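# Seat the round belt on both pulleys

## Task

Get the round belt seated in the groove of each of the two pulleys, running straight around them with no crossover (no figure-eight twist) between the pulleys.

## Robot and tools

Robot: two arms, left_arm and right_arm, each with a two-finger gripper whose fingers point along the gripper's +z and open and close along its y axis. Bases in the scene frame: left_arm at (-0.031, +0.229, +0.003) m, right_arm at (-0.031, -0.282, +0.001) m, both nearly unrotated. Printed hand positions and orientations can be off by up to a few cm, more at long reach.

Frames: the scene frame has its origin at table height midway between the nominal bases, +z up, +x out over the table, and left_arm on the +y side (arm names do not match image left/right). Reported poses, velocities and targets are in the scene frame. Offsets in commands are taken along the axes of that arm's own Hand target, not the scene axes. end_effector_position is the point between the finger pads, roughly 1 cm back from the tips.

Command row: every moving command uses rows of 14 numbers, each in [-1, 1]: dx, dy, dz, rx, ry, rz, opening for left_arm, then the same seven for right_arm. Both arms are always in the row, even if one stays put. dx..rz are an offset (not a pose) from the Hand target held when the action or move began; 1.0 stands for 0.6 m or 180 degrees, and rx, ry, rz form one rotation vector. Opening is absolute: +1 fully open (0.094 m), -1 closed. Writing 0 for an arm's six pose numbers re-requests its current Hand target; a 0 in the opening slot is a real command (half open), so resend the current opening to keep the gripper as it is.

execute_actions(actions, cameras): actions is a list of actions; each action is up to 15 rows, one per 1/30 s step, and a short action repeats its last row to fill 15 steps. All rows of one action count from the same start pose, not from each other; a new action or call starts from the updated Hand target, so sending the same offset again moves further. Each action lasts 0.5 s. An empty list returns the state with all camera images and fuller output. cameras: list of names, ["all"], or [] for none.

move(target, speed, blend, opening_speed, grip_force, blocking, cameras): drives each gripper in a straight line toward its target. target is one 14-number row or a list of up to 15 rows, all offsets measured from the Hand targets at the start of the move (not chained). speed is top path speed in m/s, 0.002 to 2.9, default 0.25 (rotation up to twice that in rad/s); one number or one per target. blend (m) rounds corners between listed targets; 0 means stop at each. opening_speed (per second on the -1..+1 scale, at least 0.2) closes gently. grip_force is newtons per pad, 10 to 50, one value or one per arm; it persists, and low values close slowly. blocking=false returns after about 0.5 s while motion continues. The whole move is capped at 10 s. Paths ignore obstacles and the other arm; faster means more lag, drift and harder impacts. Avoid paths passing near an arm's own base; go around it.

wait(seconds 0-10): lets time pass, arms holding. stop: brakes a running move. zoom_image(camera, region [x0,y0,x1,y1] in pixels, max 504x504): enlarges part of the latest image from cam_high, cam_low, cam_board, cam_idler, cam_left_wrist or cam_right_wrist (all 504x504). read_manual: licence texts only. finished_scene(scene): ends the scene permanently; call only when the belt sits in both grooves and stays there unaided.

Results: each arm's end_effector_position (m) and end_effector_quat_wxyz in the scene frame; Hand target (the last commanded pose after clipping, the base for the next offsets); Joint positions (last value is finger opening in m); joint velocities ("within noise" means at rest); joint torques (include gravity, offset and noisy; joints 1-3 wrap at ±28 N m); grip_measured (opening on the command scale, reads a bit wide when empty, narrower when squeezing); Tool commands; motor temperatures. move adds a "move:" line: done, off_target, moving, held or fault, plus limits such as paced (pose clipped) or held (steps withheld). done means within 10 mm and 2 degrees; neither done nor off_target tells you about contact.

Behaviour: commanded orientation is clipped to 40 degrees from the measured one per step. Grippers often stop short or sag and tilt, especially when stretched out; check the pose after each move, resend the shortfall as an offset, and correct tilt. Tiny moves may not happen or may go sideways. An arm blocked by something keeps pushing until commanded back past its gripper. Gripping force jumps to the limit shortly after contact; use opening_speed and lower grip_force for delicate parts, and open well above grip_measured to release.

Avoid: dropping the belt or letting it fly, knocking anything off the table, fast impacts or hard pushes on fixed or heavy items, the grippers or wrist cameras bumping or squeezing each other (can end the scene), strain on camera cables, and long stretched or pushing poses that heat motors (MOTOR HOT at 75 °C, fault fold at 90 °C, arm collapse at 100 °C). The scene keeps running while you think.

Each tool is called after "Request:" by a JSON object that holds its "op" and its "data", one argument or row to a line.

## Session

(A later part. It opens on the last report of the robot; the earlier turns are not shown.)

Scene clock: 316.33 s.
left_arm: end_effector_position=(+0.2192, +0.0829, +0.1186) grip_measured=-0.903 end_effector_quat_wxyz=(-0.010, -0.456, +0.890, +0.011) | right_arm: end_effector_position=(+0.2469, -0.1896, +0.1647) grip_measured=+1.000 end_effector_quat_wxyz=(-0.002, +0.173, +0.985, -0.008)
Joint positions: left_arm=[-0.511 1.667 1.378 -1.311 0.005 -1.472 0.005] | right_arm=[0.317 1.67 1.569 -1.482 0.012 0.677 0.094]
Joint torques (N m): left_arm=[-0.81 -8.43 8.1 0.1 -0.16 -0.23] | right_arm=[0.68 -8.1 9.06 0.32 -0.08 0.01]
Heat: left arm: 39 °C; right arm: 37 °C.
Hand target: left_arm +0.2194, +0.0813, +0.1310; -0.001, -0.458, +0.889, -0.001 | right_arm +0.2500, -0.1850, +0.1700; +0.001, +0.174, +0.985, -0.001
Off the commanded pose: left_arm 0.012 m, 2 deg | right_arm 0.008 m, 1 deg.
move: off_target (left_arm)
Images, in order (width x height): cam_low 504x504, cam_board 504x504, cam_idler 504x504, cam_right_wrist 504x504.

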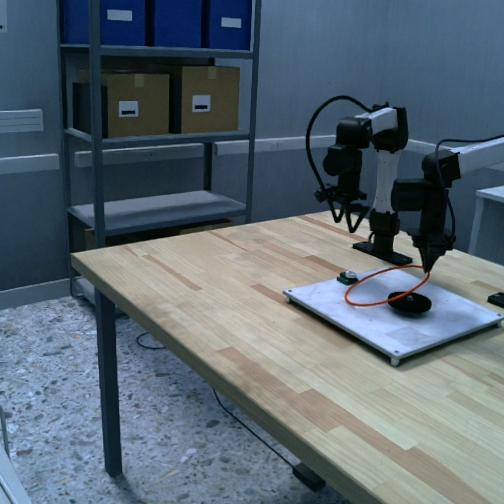

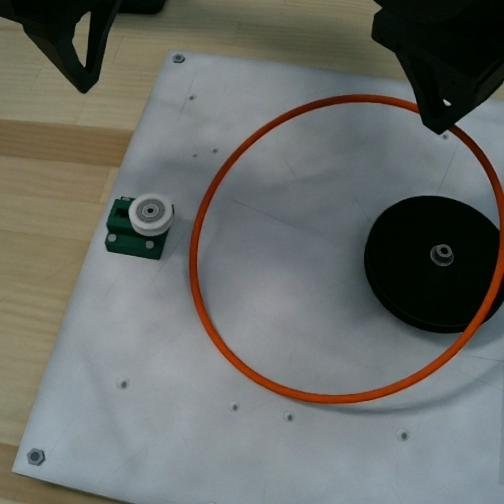

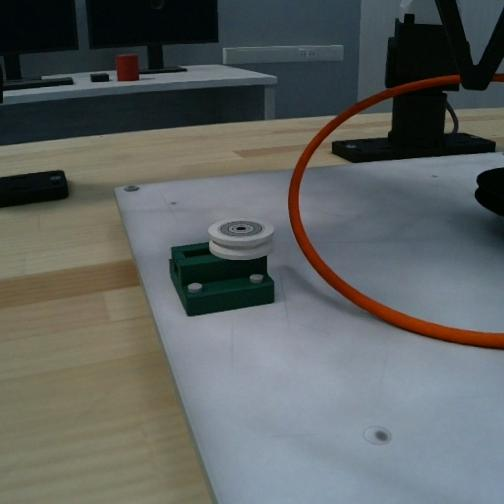

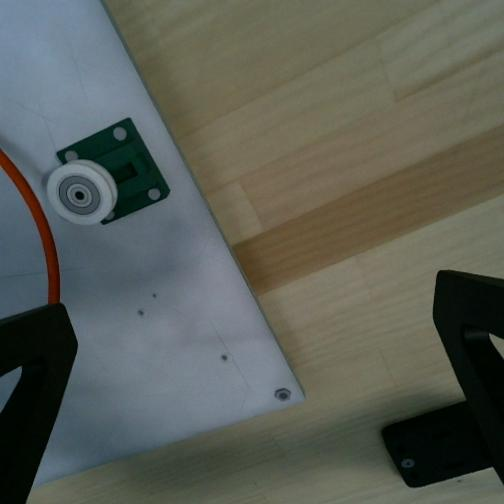

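Request:
{"op": "move", "data": {
  "target": [-0.079,-0.026,-0.13,0,0,0.347,-0.97,-0.023,-0.063,0,0,0,-0.15,1],
  "speed": 0.12,
  "cameras": ["cam_low","cam_board","cam_right_wrist","cam_idler","cam_left_wrist"]
}}

Request:
{"op": "zoom_image", "data": {
  "camera": "cam_low",
  "region": [310, 210, 470, 350]
}}

Scene clock: 346.13 s.
left_arm: end_effector_position=(+0.2592, +0.1087, +0.2000) grip_measured=-0.903 end_effector_quat_wxyz=(+0.023, +0.066, +0.997, -0.011) | right_arm: end_effector_position=(+0.2549, -0.2237, +0.1641) grip_measured=+1.000 end_effector_quat_wxyz=(-0.006, -0.060, +0.998, -0.007)
Joint positions: left_arm=[-0.376 1.721 1.765 -1.563 0.005 -0.258 0.005] | right_arm=[0.198 1.668 1.565 -1.482 0.012 0.089 0.094]
Joint torques (N m): left_arm=[0.39 -7.46 8.17 0.28 -0.12 0.01] | right_arm=[-0.46 -12.05 5.16 0.37 -0.11 -0.08]
Heat: left arm: 39 °C; right arm: 37 °C.
Hand target: left_arm +0.2597, +0.1110, +0.2088; -0.001, +0.069, +0.998, -0.001 | right_arm +0.2500, -0.2252, +0.1700; +0.000, -0.060, +0.998, -0.001
Off the commanded pose: left_arm 0.009 m, 3 deg | right_arm 0.008 m, 1 deg.
joint sent to its limit (left arm) — joint 4 (wrist pitch), lower limit. The joint targets are off in orientation, not in position.
move: off_target (left_arm)
Images, in order (width x height): cam_low 504x504, cam_board 504x504, cam_idler 504x504, cam_left_wrist 504x504, cam_right_wrist 504x504.

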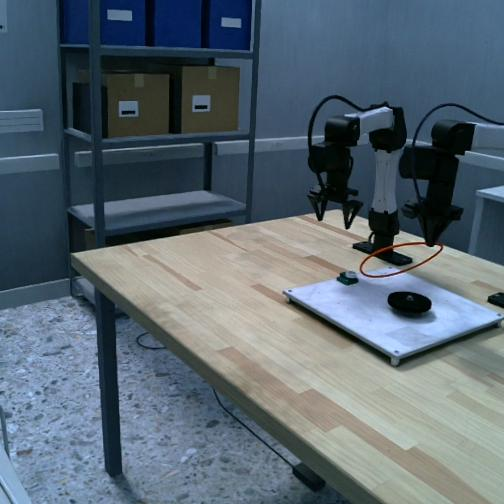

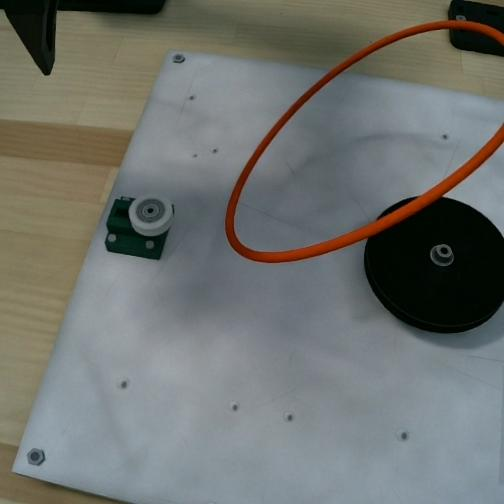

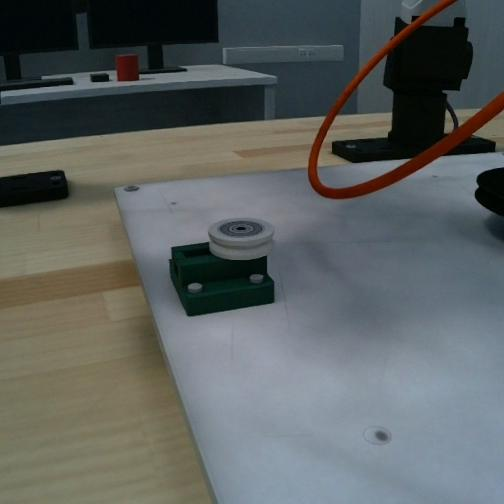

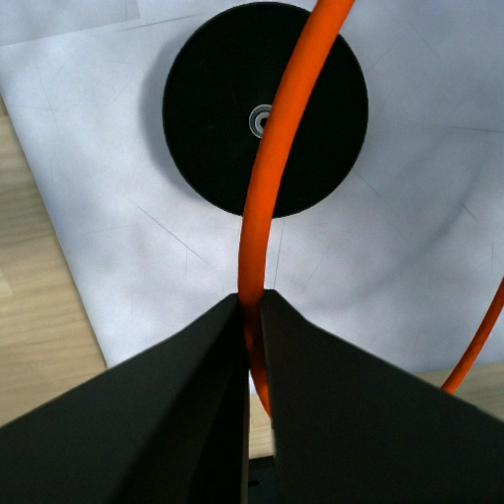

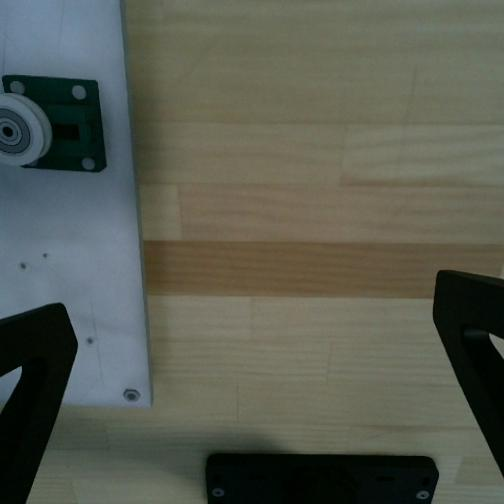

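Scaled by 3.150 from the camera's 504x504 image, which has a finer 720x720 frame.

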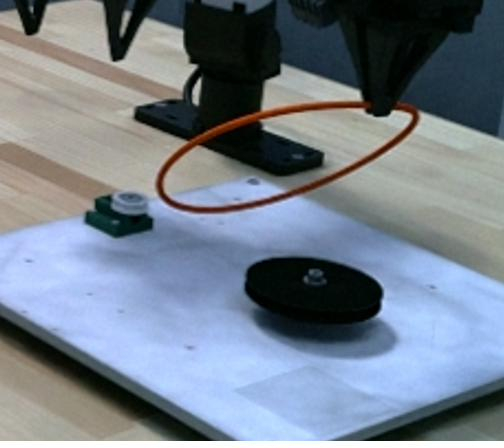

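Request:
{"op": "move", "data": {
  "target": [-0.048,-0.104,0.008,0,0,0,-0.97,0,0,0,0,0,0,1],
  "speed": 0.12,
  "cameras": ["cam_low","cam_board","cam_idler","cam_high"]
}}

Request:
{"op": "zoom_image", "data": {
  "camera": "cam_low",
  "region": [310, 210, 470, 350]
}}

Scene clock: 360.57 s.
left_arm: end_effector_position=(+0.2773, +0.0469, +0.2019) grip_measured=-0.903 end_effector_quat_wxyz=(+0.038, +0.074, +0.996, -0.021) | right_arm: end_effector_position=(+0.2549, -0.2237, +0.1641) grip_measured=+1.000 end_effector_quat_wxyz=(-0.006, -0.060, +0.998, -0.007)
Joint positions: left_arm=[-0.517 1.87 1.956 -1.57 0.004 -0.384 0.005] | right_arm=[0.198 1.668 1.565 -1.482 0.012 0.088 0.094]
Joint torques (N m): left_arm=[-0.36 -6.87 8.16 0.42 -0.13 -0.24] | right_arm=[-0.54 -11.89 5.08 0.37 -0.12 -0.17]
Heat: left arm: 39 °C; right arm: 39 °C.
Hand target: left_arm +0.2796, +0.0452, +0.2042; +0.000, +0.069, +0.998, -0.001 | right_arm +0.2500, -0.2252, +0.1700; +0.000, -0.060, +0.998, -0.001
Off the commanded pose: left_arm 0.004 m, 5 deg | right_arm 0.008 m, 1 deg.
joint sent to its limit (left arm) — joint 4 (wrist pitch), lower limit. The joint targets are off in orientation, not in position.
move: off_target (left_arm)
Images, in order (width x height): cam_high 504x504, cam_low 504x504, cam_board 504x504, cam_idler 504x504.

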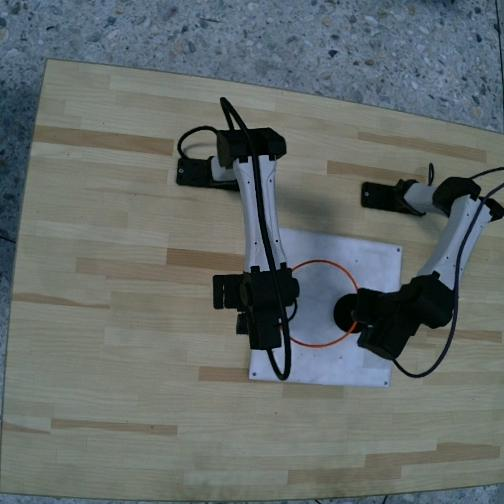

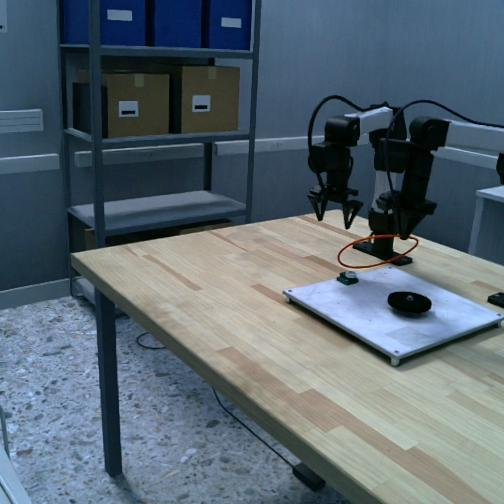

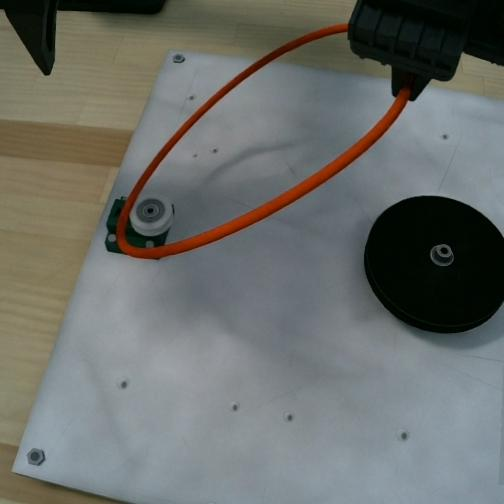

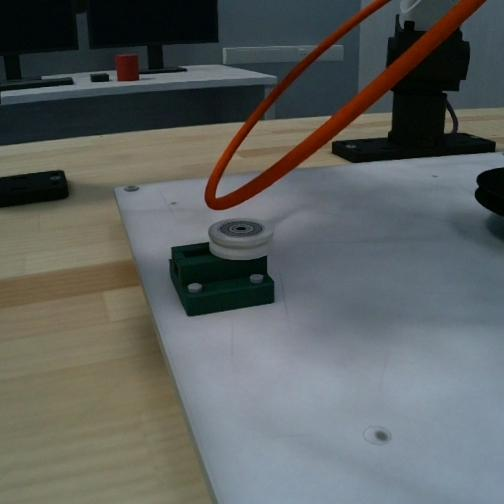

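Scaled by 3.150 from the camera's 504x504 image, which has a finer 720x720 frame.

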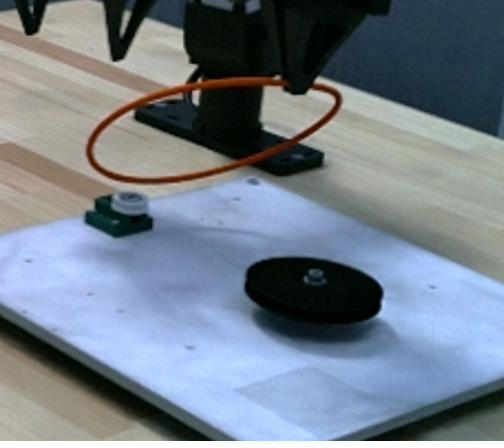

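Request:
{"op": "move", "data": {
  "target": [0.025,-0.003,0.05,0,0,0,-0.97,0,0,0,0,0,0,1],
  "speed": 0.12,
  "cameras": ["cam_low","cam_board","cam_idler"]
}}

Request:
{"op": "zoom_image", "data": {
  "camera": "cam_low",
  "region": [310, 210, 470, 350]
}}

Scene clock: 372.83 s.
left_arm: end_effector_position=(+0.2612, +0.0489, +0.1788) grip_measured=-0.903 end_effector_quat_wxyz=(-0.002, +0.072, +0.997, -0.001) | right_arm: end_effector_position=(+0.2549, -0.2237, +0.1641) grip_measured=+1.000 end_effector_quat_wxyz=(-0.006, -0.060, +0.998, -0.007)
Joint positions: left_arm=[-0.535 1.875 1.871 -1.569 0.004 -0.405 0.005] | right_arm=[0.198 1.668 1.565 -1.482 0.012 0.088 0.094]
Joint torques (N m): left_arm=[-0.72 -6.93 5.65 0.52 -0.12 -0.22] | right_arm=[-0.28 -12 5.26 0.33 -0.09 -0.14]
Motor temperatures (°C): left_arm=[25 41 40 28 24 23 28] | right_arm=[24 40 35 27 25 22 23]
Heat: left arm: 41 °C; right arm: 40 °C.
Hand target: left_arm +0.2645, +0.0455, +0.1741; -0.001, +0.069, +0.998, -0.001 | right_arm +0.2500, -0.2252, +0.1700; +0.000, -0.060, +0.998, -0.001
Off the commanded pose: left_arm 0.007 m, 0 deg | right_arm 0.008 m, 1 deg.
move: done
Images, in order (width x height): cam_low 504x504, cam_board 504x504, cam_idler 504x504.

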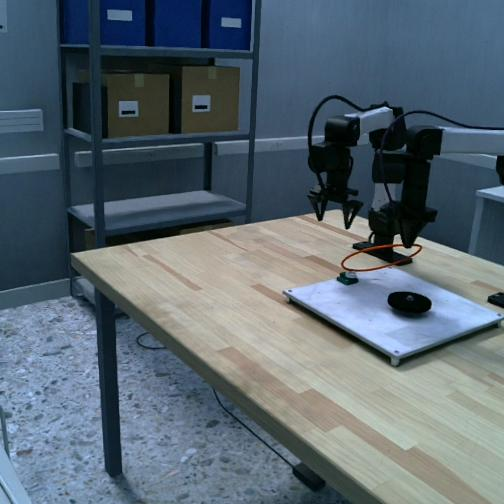

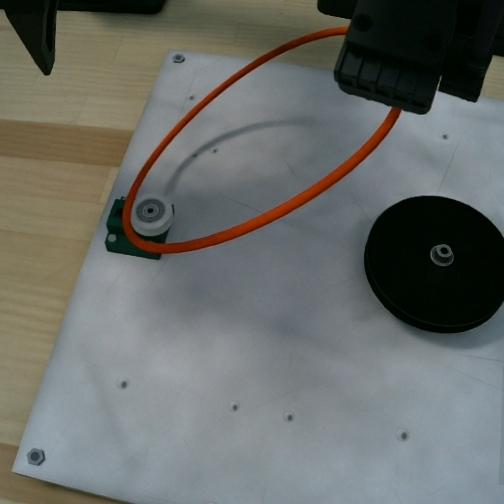

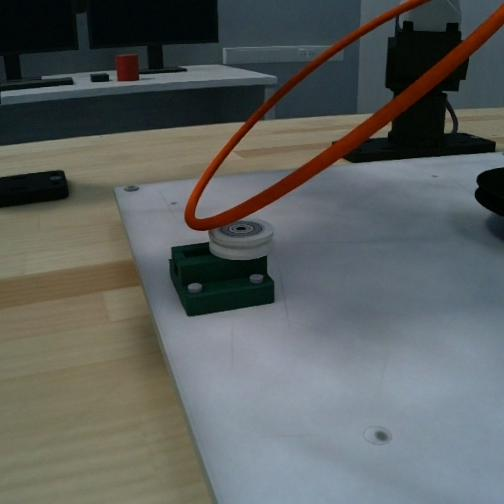

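Scaled by 3.150 from the camera's 504x504 image, which has a finer 720x720 frame.

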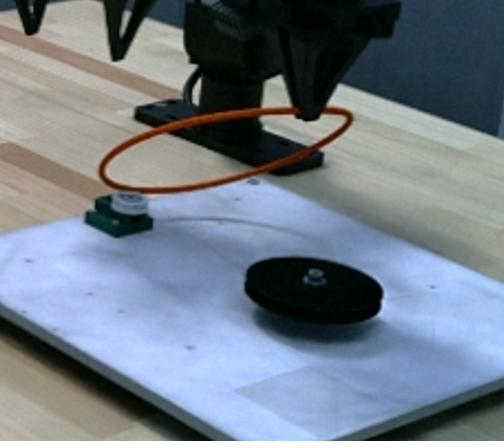

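Request:
{"op": "move", "data": {
  "target": [
    [-0.003,-0.025,0,0,0,0,-0.97,0,0,0,0,0,0,1],
    [-0.003,-0.025,0.035,0,0,0,-0.97,0,0,0,0,0,0,1]
  ],
  "speed": 0.12,
  "cameras": ["cam_low","cam_board","cam_idler"]
}}

Request:
{"op": "zoom_image", "data": {
  "camera": "cam_idler",
  "region": [130, 140, 330, 340]
}}

Scene clock: 390.17 s.
left_arm: end_effector_position=(+0.2612, +0.0332, +0.1533) grip_measured=-0.903 end_effector_quat_wxyz=(-0.009, +0.073, +0.997, +0.003) | right_arm: end_effector_position=(+0.2549, -0.2237, +0.1641) grip_measured=+1.000 end_effector_quat_wxyz=(-0.006, -0.060, +0.998, -0.007)
Joint positions: left_arm=[-0.574 1.907 1.81 -1.493 0.004 -0.442 0.005] | right_arm=[0.198 1.668 1.565 -1.482 0.012 0.088 0.094]
Joint torques (N m): left_arm=[-0.44 -8.35 5.78 0.45 -0.12 -0.21] | right_arm=[-0.36 -12.22 5.24 0.38 -0.1 -0.1]
Heat: left arm: 40 °C; right arm: 42 °C.
Hand target: left_arm +0.2642, +0.0303, +0.1532; +0.000, +0.069, +0.998, -0.001 | right_arm +0.2500, -0.2252, +0.1700; +0.000, -0.060, +0.998, -0.001
Off the commanded pose: left_arm 0.004 m, 1 deg | right_arm 0.008 m, 1 deg.
move: done
Images, in order (width x height): cam_low 504x504, cam_board 504x504, cam_idler 504x504.

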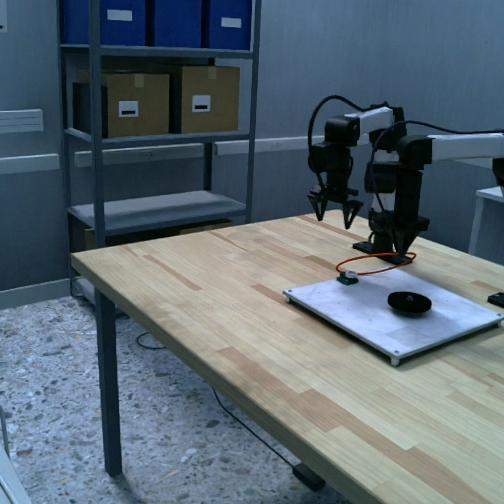

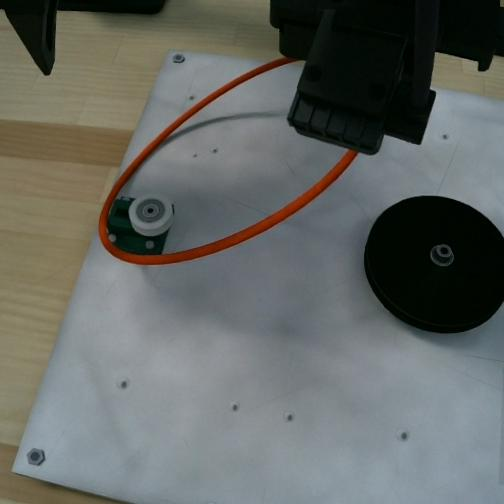

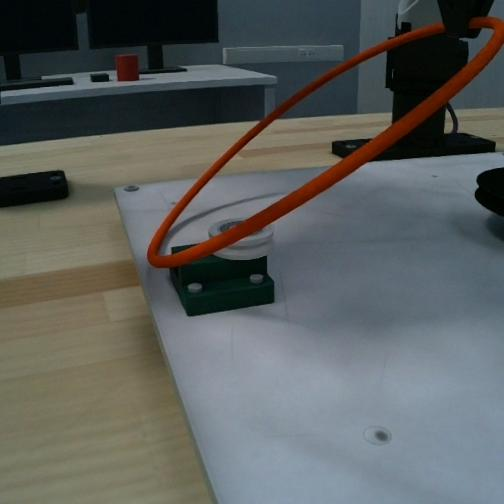

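Scaled by 2.520 from the camera's 504x504 image, which has a finer 720x720 frame.

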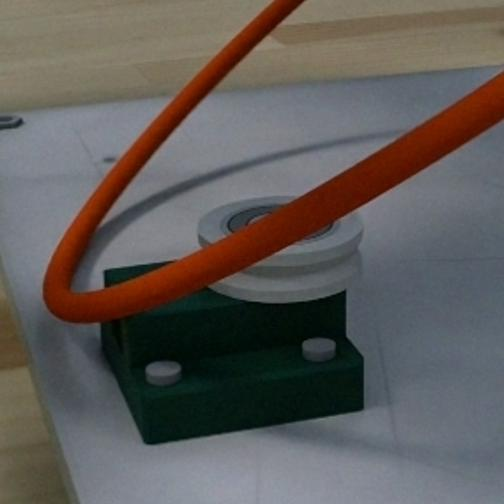

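Request:
{"op": "move", "data": {
  "target": [
    [0,0,-0.018,0,0,0,-0.97,0,0,0,0,0,0,1],
    [0.001,0.042,-0.018,0,0,0,-0.97,0,0,0,0,0,0,1]
  ],
  "speed": 0.1,
  "cameras": ["cam_low","cam_board","cam_idler"]
}}

Request:
{"op": "zoom_image", "data": {
  "camera": "cam_idler",
  "region": [130, 140, 330, 340]
}}

Scene clock: 408.57 s.
left_arm: end_effector_position=(+0.2696, +0.0534, +0.1512) grip_measured=-0.903 end_effector_quat_wxyz=(-0.017, +0.064, +0.998, +0.006) | right_arm: end_effector_position=(+0.2549, -0.2237, +0.1641) grip_measured=+1.000 end_effector_quat_wxyz=(-0.006, -0.060, +0.998, -0.007)
Joint positions: left_arm=[-0.512 1.907 1.801 -1.5 0.004 -0.399 0.005] | right_arm=[0.198 1.668 1.565 -1.482 0.012 0.088 0.094]
Joint torques (N m): left_arm=[-0.25 -11.51 5.61 0.24 -0.11 0.01] | right_arm=[-0.49 -12.08 5.18 0.34 -0.07 -0.1]
Heat: left arm: 40 °C; right arm: 43 °C.
Hand target: left_arm +0.2671, +0.0553, +0.1640; +0.000, +0.069, +0.998, -0.001 | right_arm +0.2500, -0.2252, +0.1700; +0.000, -0.060, +0.998, -0.001
Off the commanded pose: left_arm 0.013 m, 2 deg | right_arm 0.008 m, 1 deg.
move: off_target (left_arm)
Images, in order (width x height): cam_low 504x504, cam_board 504x504, cam_idler 504x504.

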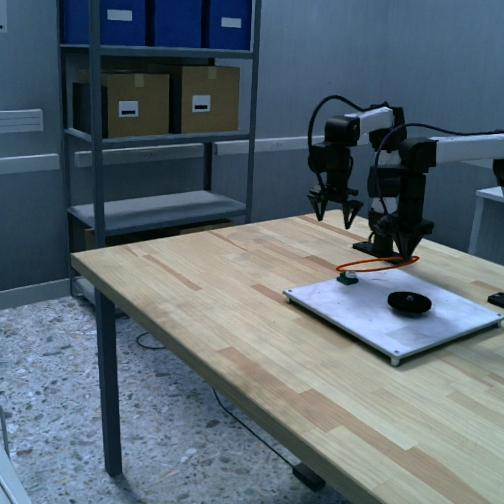

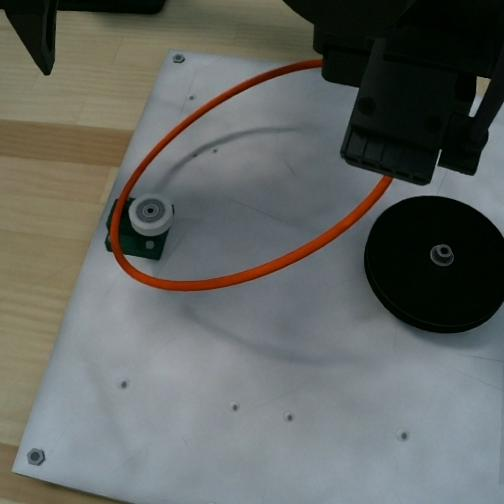

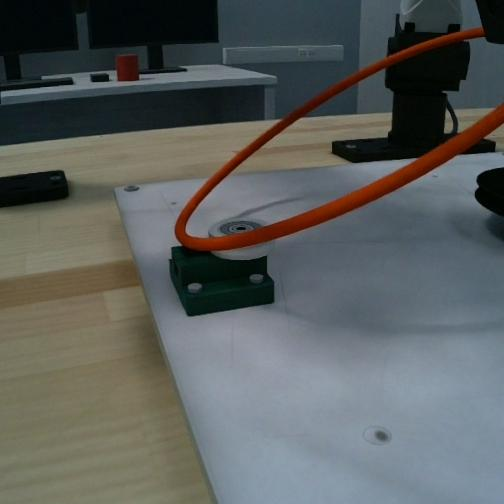

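Scaled by 2.520 from the camera's 504x504 image, which has a finer 720x720 frame.

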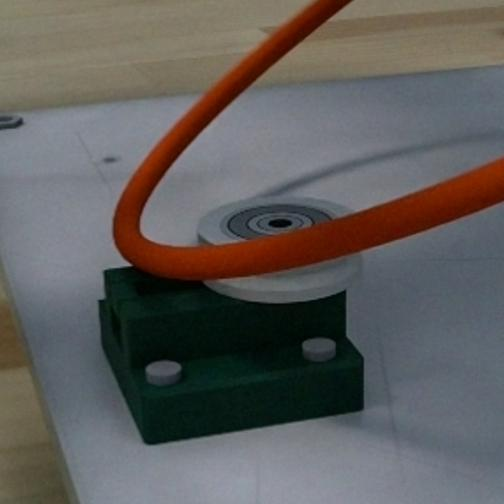

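Request:
{"op": "move", "data": {
  "target": [0.021,0.033,0.008,0,0,0,-0.97,0,0,0,0,0,0,1],
  "speed": 0.1,
  "cameras": ["cam_low","cam_board","cam_idler"]
}}

Request:
{"op": "zoom_image", "data": {
  "camera": "cam_idler",
  "region": [130, 140, 330, 340]
}}

Request:
{"op": "zoom_image", "data": {
  "camera": "cam_board",
  "region": [90, 150, 220, 280]
}}

Scene clock: 427.90 s.
left_arm: end_effector_position=(+0.2549, +0.0760, +0.1499) grip_measured=-0.903 end_effector_quat_wxyz=(-0.022, +0.066, +0.998, +0.008) | right_arm: end_effector_position=(+0.2549, -0.2237, +0.1641) grip_measured=+1.000 end_effector_quat_wxyz=(-0.006, -0.060, +0.998, -0.007)
Joint positions: left_arm=[-0.474 1.821 1.683 -1.48 0.004 -0.358 0.005] | right_arm=[0.198 1.668 1.565 -1.482 0.012 0.088 0.094]
Joint torques (N m): left_arm=[0.2 -10.32 5.57 0.38 -0.13 0.02] | right_arm=[-0.47 -12.07 5.11 0.38 -0.1 -0.11]
Heat: left arm: 45 °C; right arm: 44 °C.
Hand target: left_arm +0.2574, +0.0768, +0.1591; +0.000, +0.069, +0.998, -0.001 | right_arm +0.2500, -0.2252, +0.1700; +0.000, -0.060, +0.998, -0.001
Off the commanded pose: left_arm 0.010 m, 3 deg | right_arm 0.008 m, 1 deg.
move: off_target (left_arm)
Images, in order (width x height): cam_low 504x504, cam_board 504x504, cam_idler 504x504.

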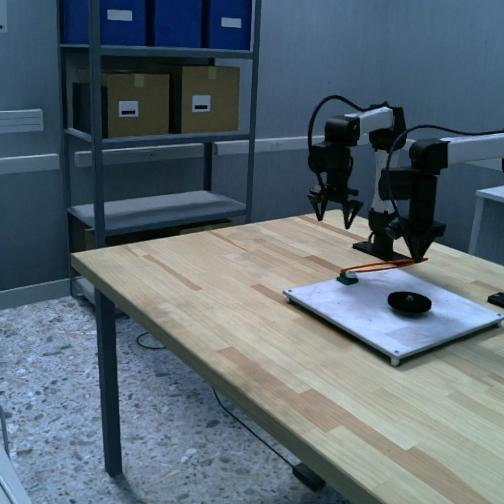

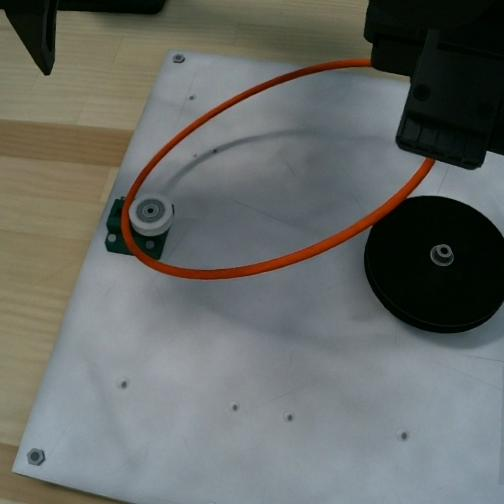

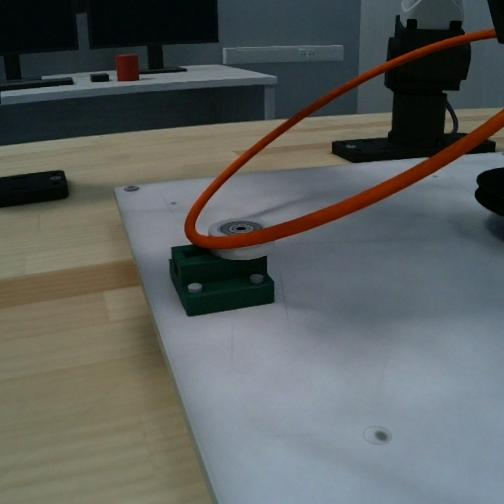

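Scaled by 2.520 from the camera's 504x504 image, which has a finer 720x720 frame.

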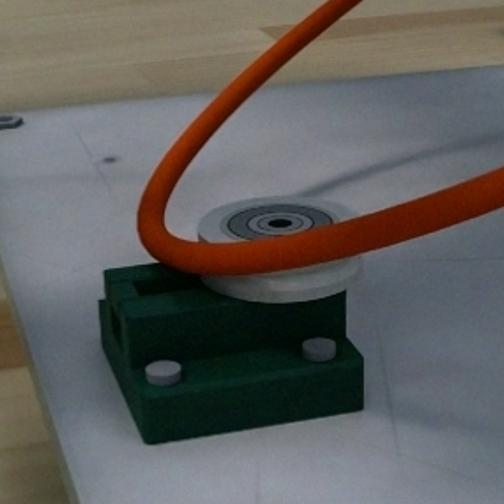

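Scaled by 3.877 from the camera's 504x504 image, which has a finer 720x720 frame.

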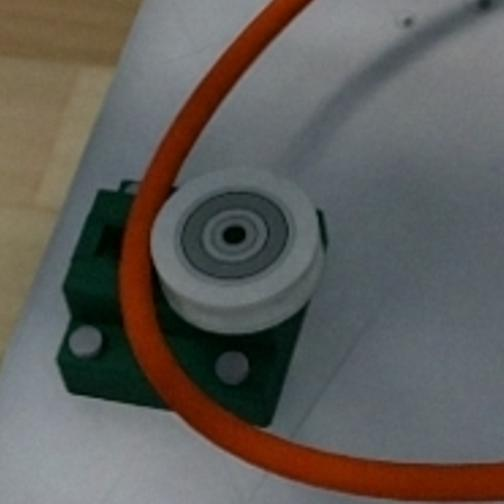

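Request:
{"op": "move", "data": {
  "target": [0.02,0.022,0.003,0,0,0,-0.97,0,0,0,0,0,0,1],
  "speed": 0.1,
  "cameras": ["cam_low","cam_board","cam_idler"]
}}

Request:
{"op": "zoom_image", "data": {
  "camera": "cam_idler",
  "region": [130, 140, 330, 340]
}}

Request:
{"op": "zoom_image", "data": {
  "camera": "cam_board",
  "region": [90, 150, 220, 280]
}}

Scene clock: 436.23 s.
left_arm: end_effector_position=(+0.2441, +0.0909, +0.1495) grip_measured=-0.903 end_effector_quat_wxyz=(-0.022, +0.066, +0.998, +0.007) | right_arm: end_effector_position=(+0.2549, -0.2237, +0.1641) grip_measured=+1.000 end_effector_quat_wxyz=(-0.006, -0.060, +0.998, -0.007)
Joint positions: left_arm=[-0.448 1.755 1.601 -1.464 0.004 -0.331 0.005] | right_arm=[0.198 1.668 1.565 -1.482 0.012 0.088 0.094]
Joint torques (N m): left_arm=[0.23 -9.61 5.68 0.43 -0.12 0] | right_arm=[-0.62 -11.92 5.19 0.33 -0.1 -0.16]
Motor temperatures (°C): left_arm=[25 48 36 27 24 23 29] | right_arm=[24 44 34 27 25 22 23]
Heat: left arm: 48 °C; right arm: 44 °C.
Hand target: left_arm +0.2473, +0.0915, +0.1574; +0.000, +0.069, +0.998, -0.001 | right_arm +0.2500, -0.2252, +0.1700; +0.000, -0.060, +0.998, -0.001
Off the commanded pose: left_arm 0.008 m, 3 deg | right_arm 0.008 m, 1 deg.
move: off_target (left_arm)
Images, in order (width x height): cam_low 504x504, cam_board 504x504, cam_idler 504x504.

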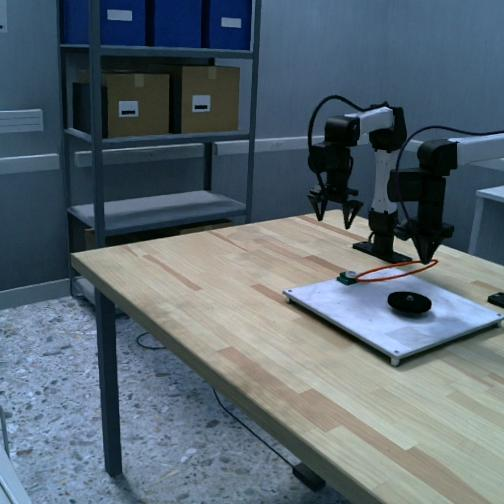

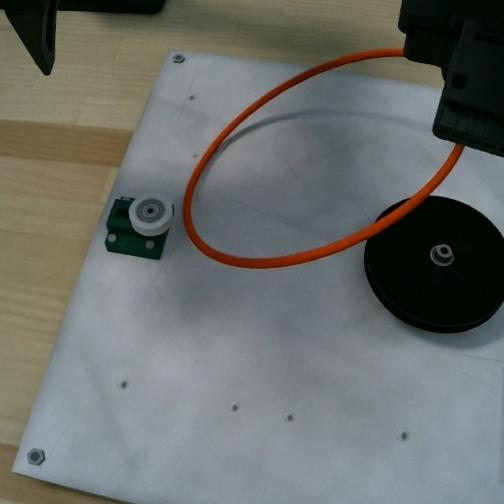

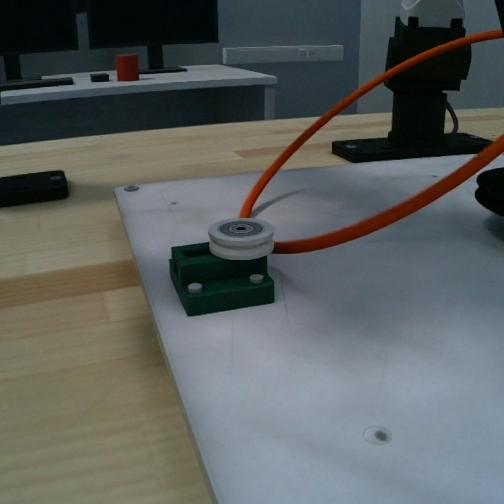

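Scaled by 2.520 from the camera's 504x504 image, which has a finer 720x720 frame.

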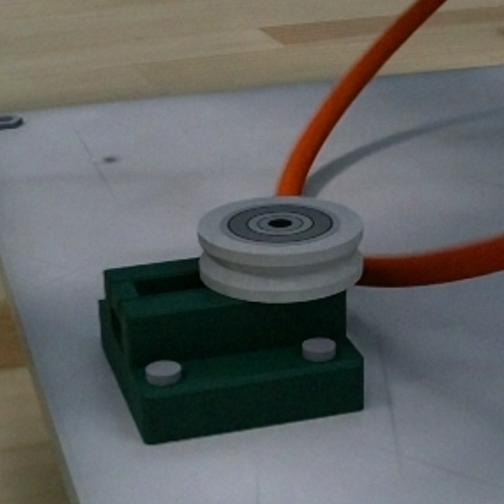

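Scaled by 3.877 from the camera's 504x504 image, which has a finer 720x720 frame.

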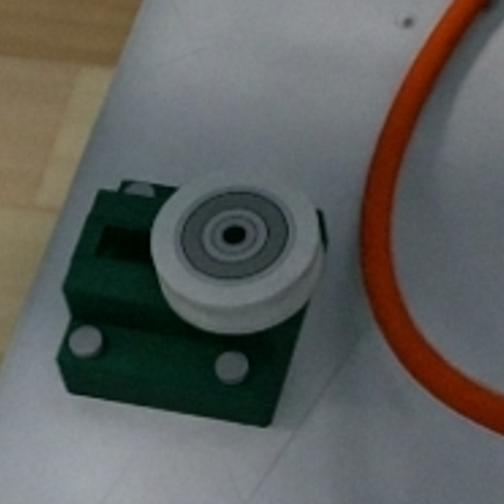

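Request:
{"op": "move", "data": {
  "target": [
    [0,0,-0.05,0.167,0,0,-0.97,0,0,0,0,0,0,1],
    [-0.037,-0.082,-0.05,0.167,0,0,-0.97,0,0,0,0,0,0,1]
  ],
  "speed": 0.12,
  "cameras": ["cam_low","cam_board","cam_idler","cam_high"]
}}

Request:
{"op": "zoom_image", "data": {
  "camera": "cam_low",
  "region": [310, 210, 470, 350]
}}

Scene clock: 472.23 s.
left_arm: end_effector_position=(+0.2534, +0.0446, +0.1832) grip_measured=-0.903 end_effector_quat_wxyz=(-0.032, +0.066, +0.965, -0.252) | right_arm: end_effector_position=(+0.2549, -0.2237, +0.1641) grip_measured=+1.000 end_effector_quat_wxyz=(-0.006, -0.060, +0.998, -0.007)
Joint positions: left_arm=[-0.307 1.731 1.617 -1.385 0.51 -0.204 0.005] | right_arm=[0.198 1.668 1.565 -1.482 0.012 0.088 0.094]
Joint torques (N m): left_arm=[-0.38 -6.13 8.61 0.66 0.28 -0.2] | right_arm=[-0.16 -12.03 5.07 0.32 -0.1 -0.07]
Heat: left arm: 47 °C; right arm: 45 °C.
Hand target: left_arm +0.2625, +0.0397, +0.1874; -0.018, +0.067, +0.963, -0.260 | right_arm +0.2500, -0.2252, +0.1700; +0.000, -0.060, +0.998, -0.001
Off the commanded pose: left_arm 0.011 m, 2 deg | right_arm 0.008 m, 1 deg.
move: off_target (left_arm)
Images, in order (width x height): cam_high 504x504, cam_low 504x504, cam_board 504x504, cam_idler 504x504.

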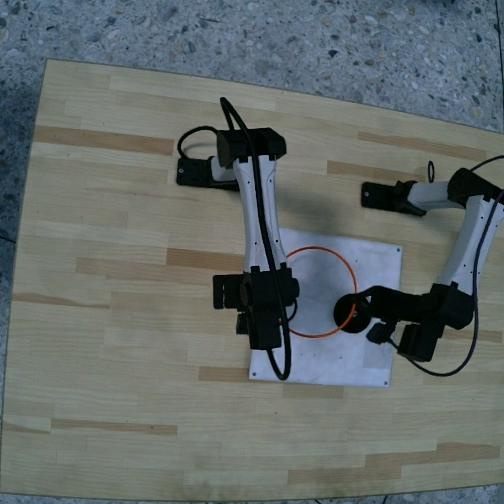

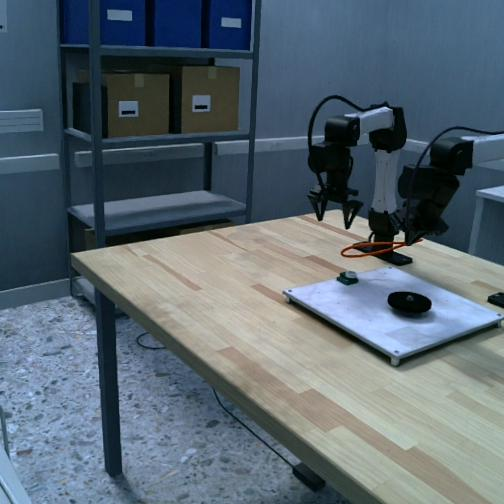

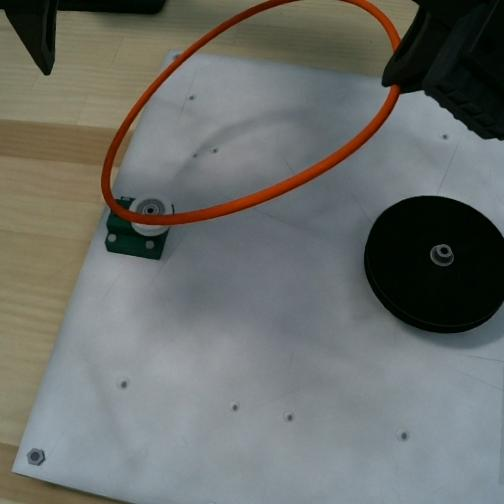

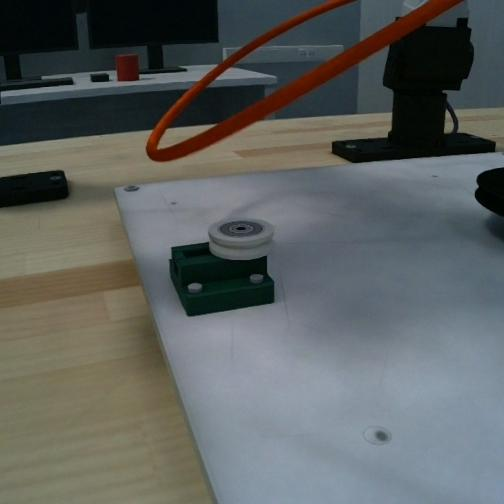

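Scaled by 3.150 from the camera's 504x504 image, which has a finer 720x720 frame.

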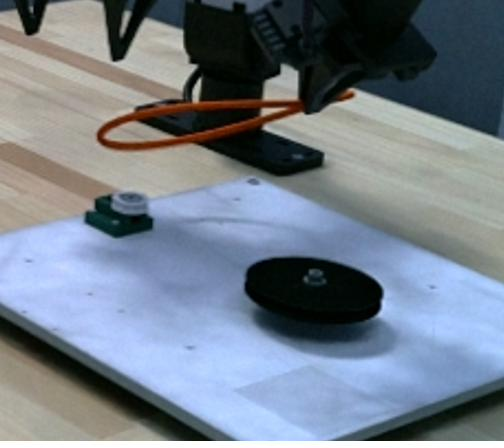

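Request:
{"op": "move", "data": {
  "target": [0,0.023,0.041,0,0.085,-0.047,-0.97,0,0,0,0,0,0,1],
  "speed": 0.12,
  "cameras": ["cam_low","cam_board","cam_idler","cam_left_wrist"]
}}

Request:
{"op": "zoom_image", "data": {
  "camera": "cam_low",
  "region": [310, 210, 470, 350]
}}

Scene clock: 500.10 s.
left_arm: end_effector_position=(+0.2613, +0.0398, +0.1568) grip_measured=-0.903 end_effector_quat_wxyz=(-0.146, +0.028, +0.958, -0.244) | right_arm: end_effector_position=(+0.2549, -0.2237, +0.1641) grip_measured=+1.000 end_effector_quat_wxyz=(-0.006, -0.060, +0.998, -0.007)
Joint positions: left_arm=[-0.293 1.964 1.786 -1.559 0.556 -0.201 0.005] | right_arm=[0.198 1.668 1.565 -1.482 0.012 0.088 0.094]
Joint torques (N m): left_arm=[0.4 -7.36 7.8 -0.16 0.38 -0.02] | right_arm=[-0.42 -12.14 5 0.37 -0.1 -0.16]
Heat: left arm: 45 °C; right arm: 46 °C.
Hand target: left_arm +0.2624, +0.0392, +0.1592; -0.165, +0.029, +0.955, -0.246 | right_arm +0.2500, -0.2252, +0.1700; +0.000, -0.060, +0.998, -0.001
Off the commanded pose: left_arm 0.003 m, 2 deg | right_arm 0.008 m, 1 deg.
joint sent to its limit (left arm) — joint 4 (wrist pitch), lower limit. The joint targets still meet the commanded pose.
move: done
Images, in order (width x height): cam_low 504x504, cam_board 504x504, cam_idler 504x504, cam_left_wrist 504x504.

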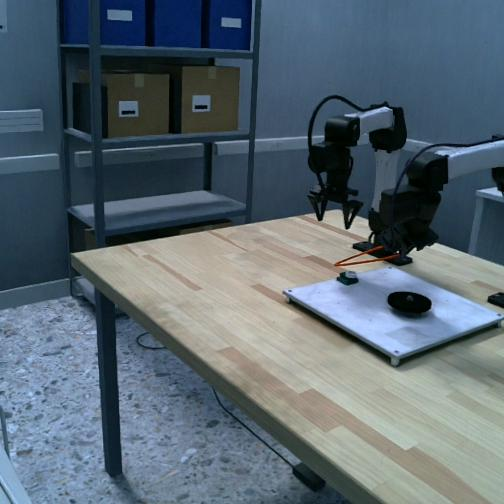

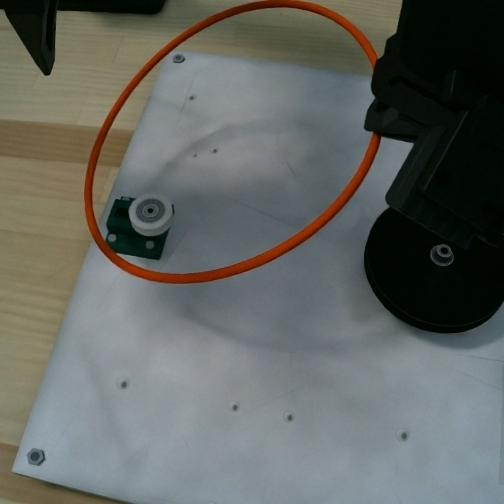

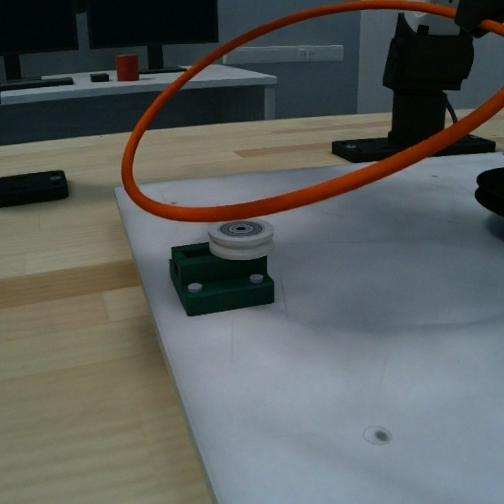

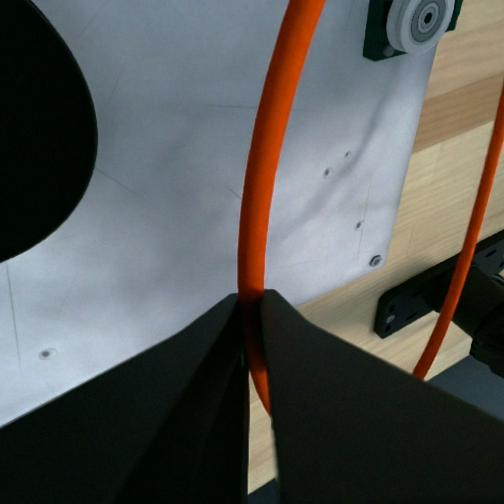

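Scaled by 3.150 from the camera's 504x504 image, which has a finer 720x720 frame.

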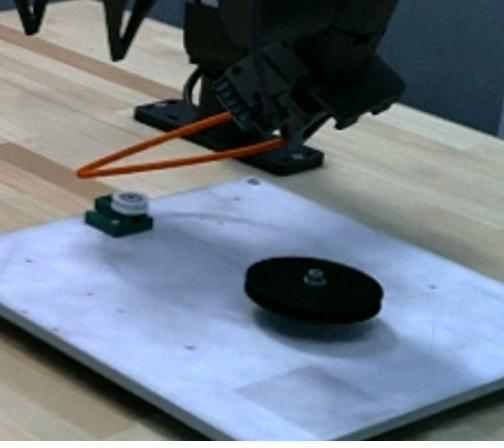

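Request:
{"op": "move", "data": {
  "target": [-0.0075,0.012,0.0206,0,0,0,-0.97,0,0,0,0,0,0,1],
  "speed": 0.12,
  "cameras": ["cam_low","cam_board","cam_idler"]
}}

Request:
{"op": "zoom_image", "data": {
  "camera": "cam_idler",
  "region": [110, 140, 310, 340]
}}

Scene clock: 523.87 s.
left_arm: end_effector_position=(+0.2622, +0.0395, +0.1480) grip_measured=-0.903 end_effector_quat_wxyz=(-0.158, +0.029, +0.957, -0.242) | right_arm: end_effector_position=(+0.2549, -0.2237, +0.1641) grip_measured=+1.000 end_effector_quat_wxyz=(-0.006, -0.060, +0.998, -0.007)
Joint positions: left_arm=[-0.293 1.992 1.786 -1.56 0.556 -0.191 0.005] | right_arm=[0.198 1.668 1.565 -1.482 0.012 0.088 0.094]
Joint torques (N m): left_arm=[0.29 -7.6 5.56 -0.05 0.36 0.05] | right_arm=[-0.38 -12.15 5.03 0.34 -0.1 -0.09]
Motor temperatures (°C): left_arm=[25 43 38 25 25 23 30] | right_arm=[24 47 34 26 25 22 23]
Heat: left arm: 43 °C; right arm: 47 °C.
Hand target: left_arm +0.2624, +0.0393, +0.1442; -0.165, +0.029, +0.955, -0.246 | right_arm +0.2500, -0.2252, +0.1700; +0.000, -0.060, +0.998, -0.001
Off the commanded pose: left_arm 0.004 m, 1 deg | right_arm 0.008 m, 1 deg.
move: done
Images, in order (width x height): cam_low 504x504, cam_board 504x504, cam_idler 504x504.

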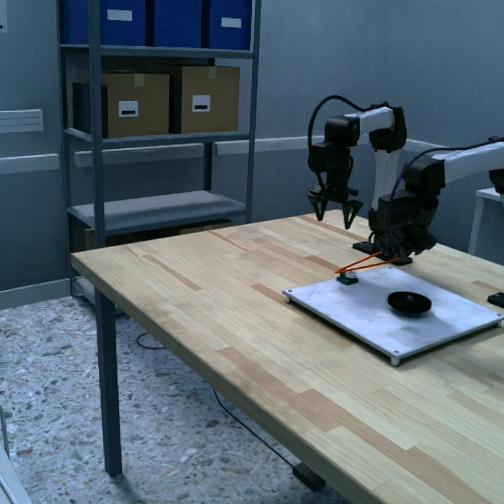

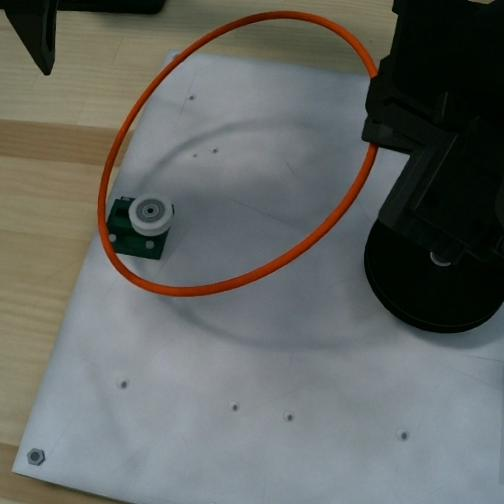

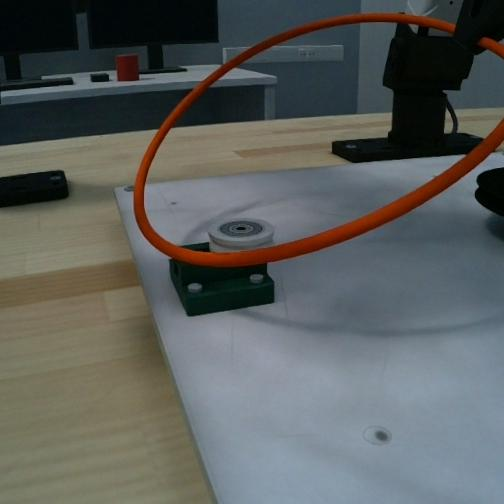

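Scaled by 2.520 from the camera's 504x504 image, which has a finer 720x720 frame.

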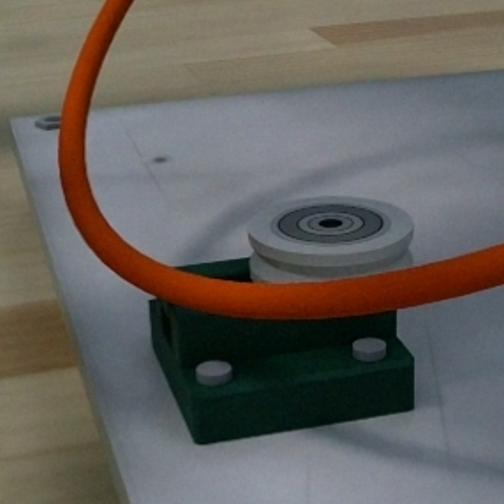

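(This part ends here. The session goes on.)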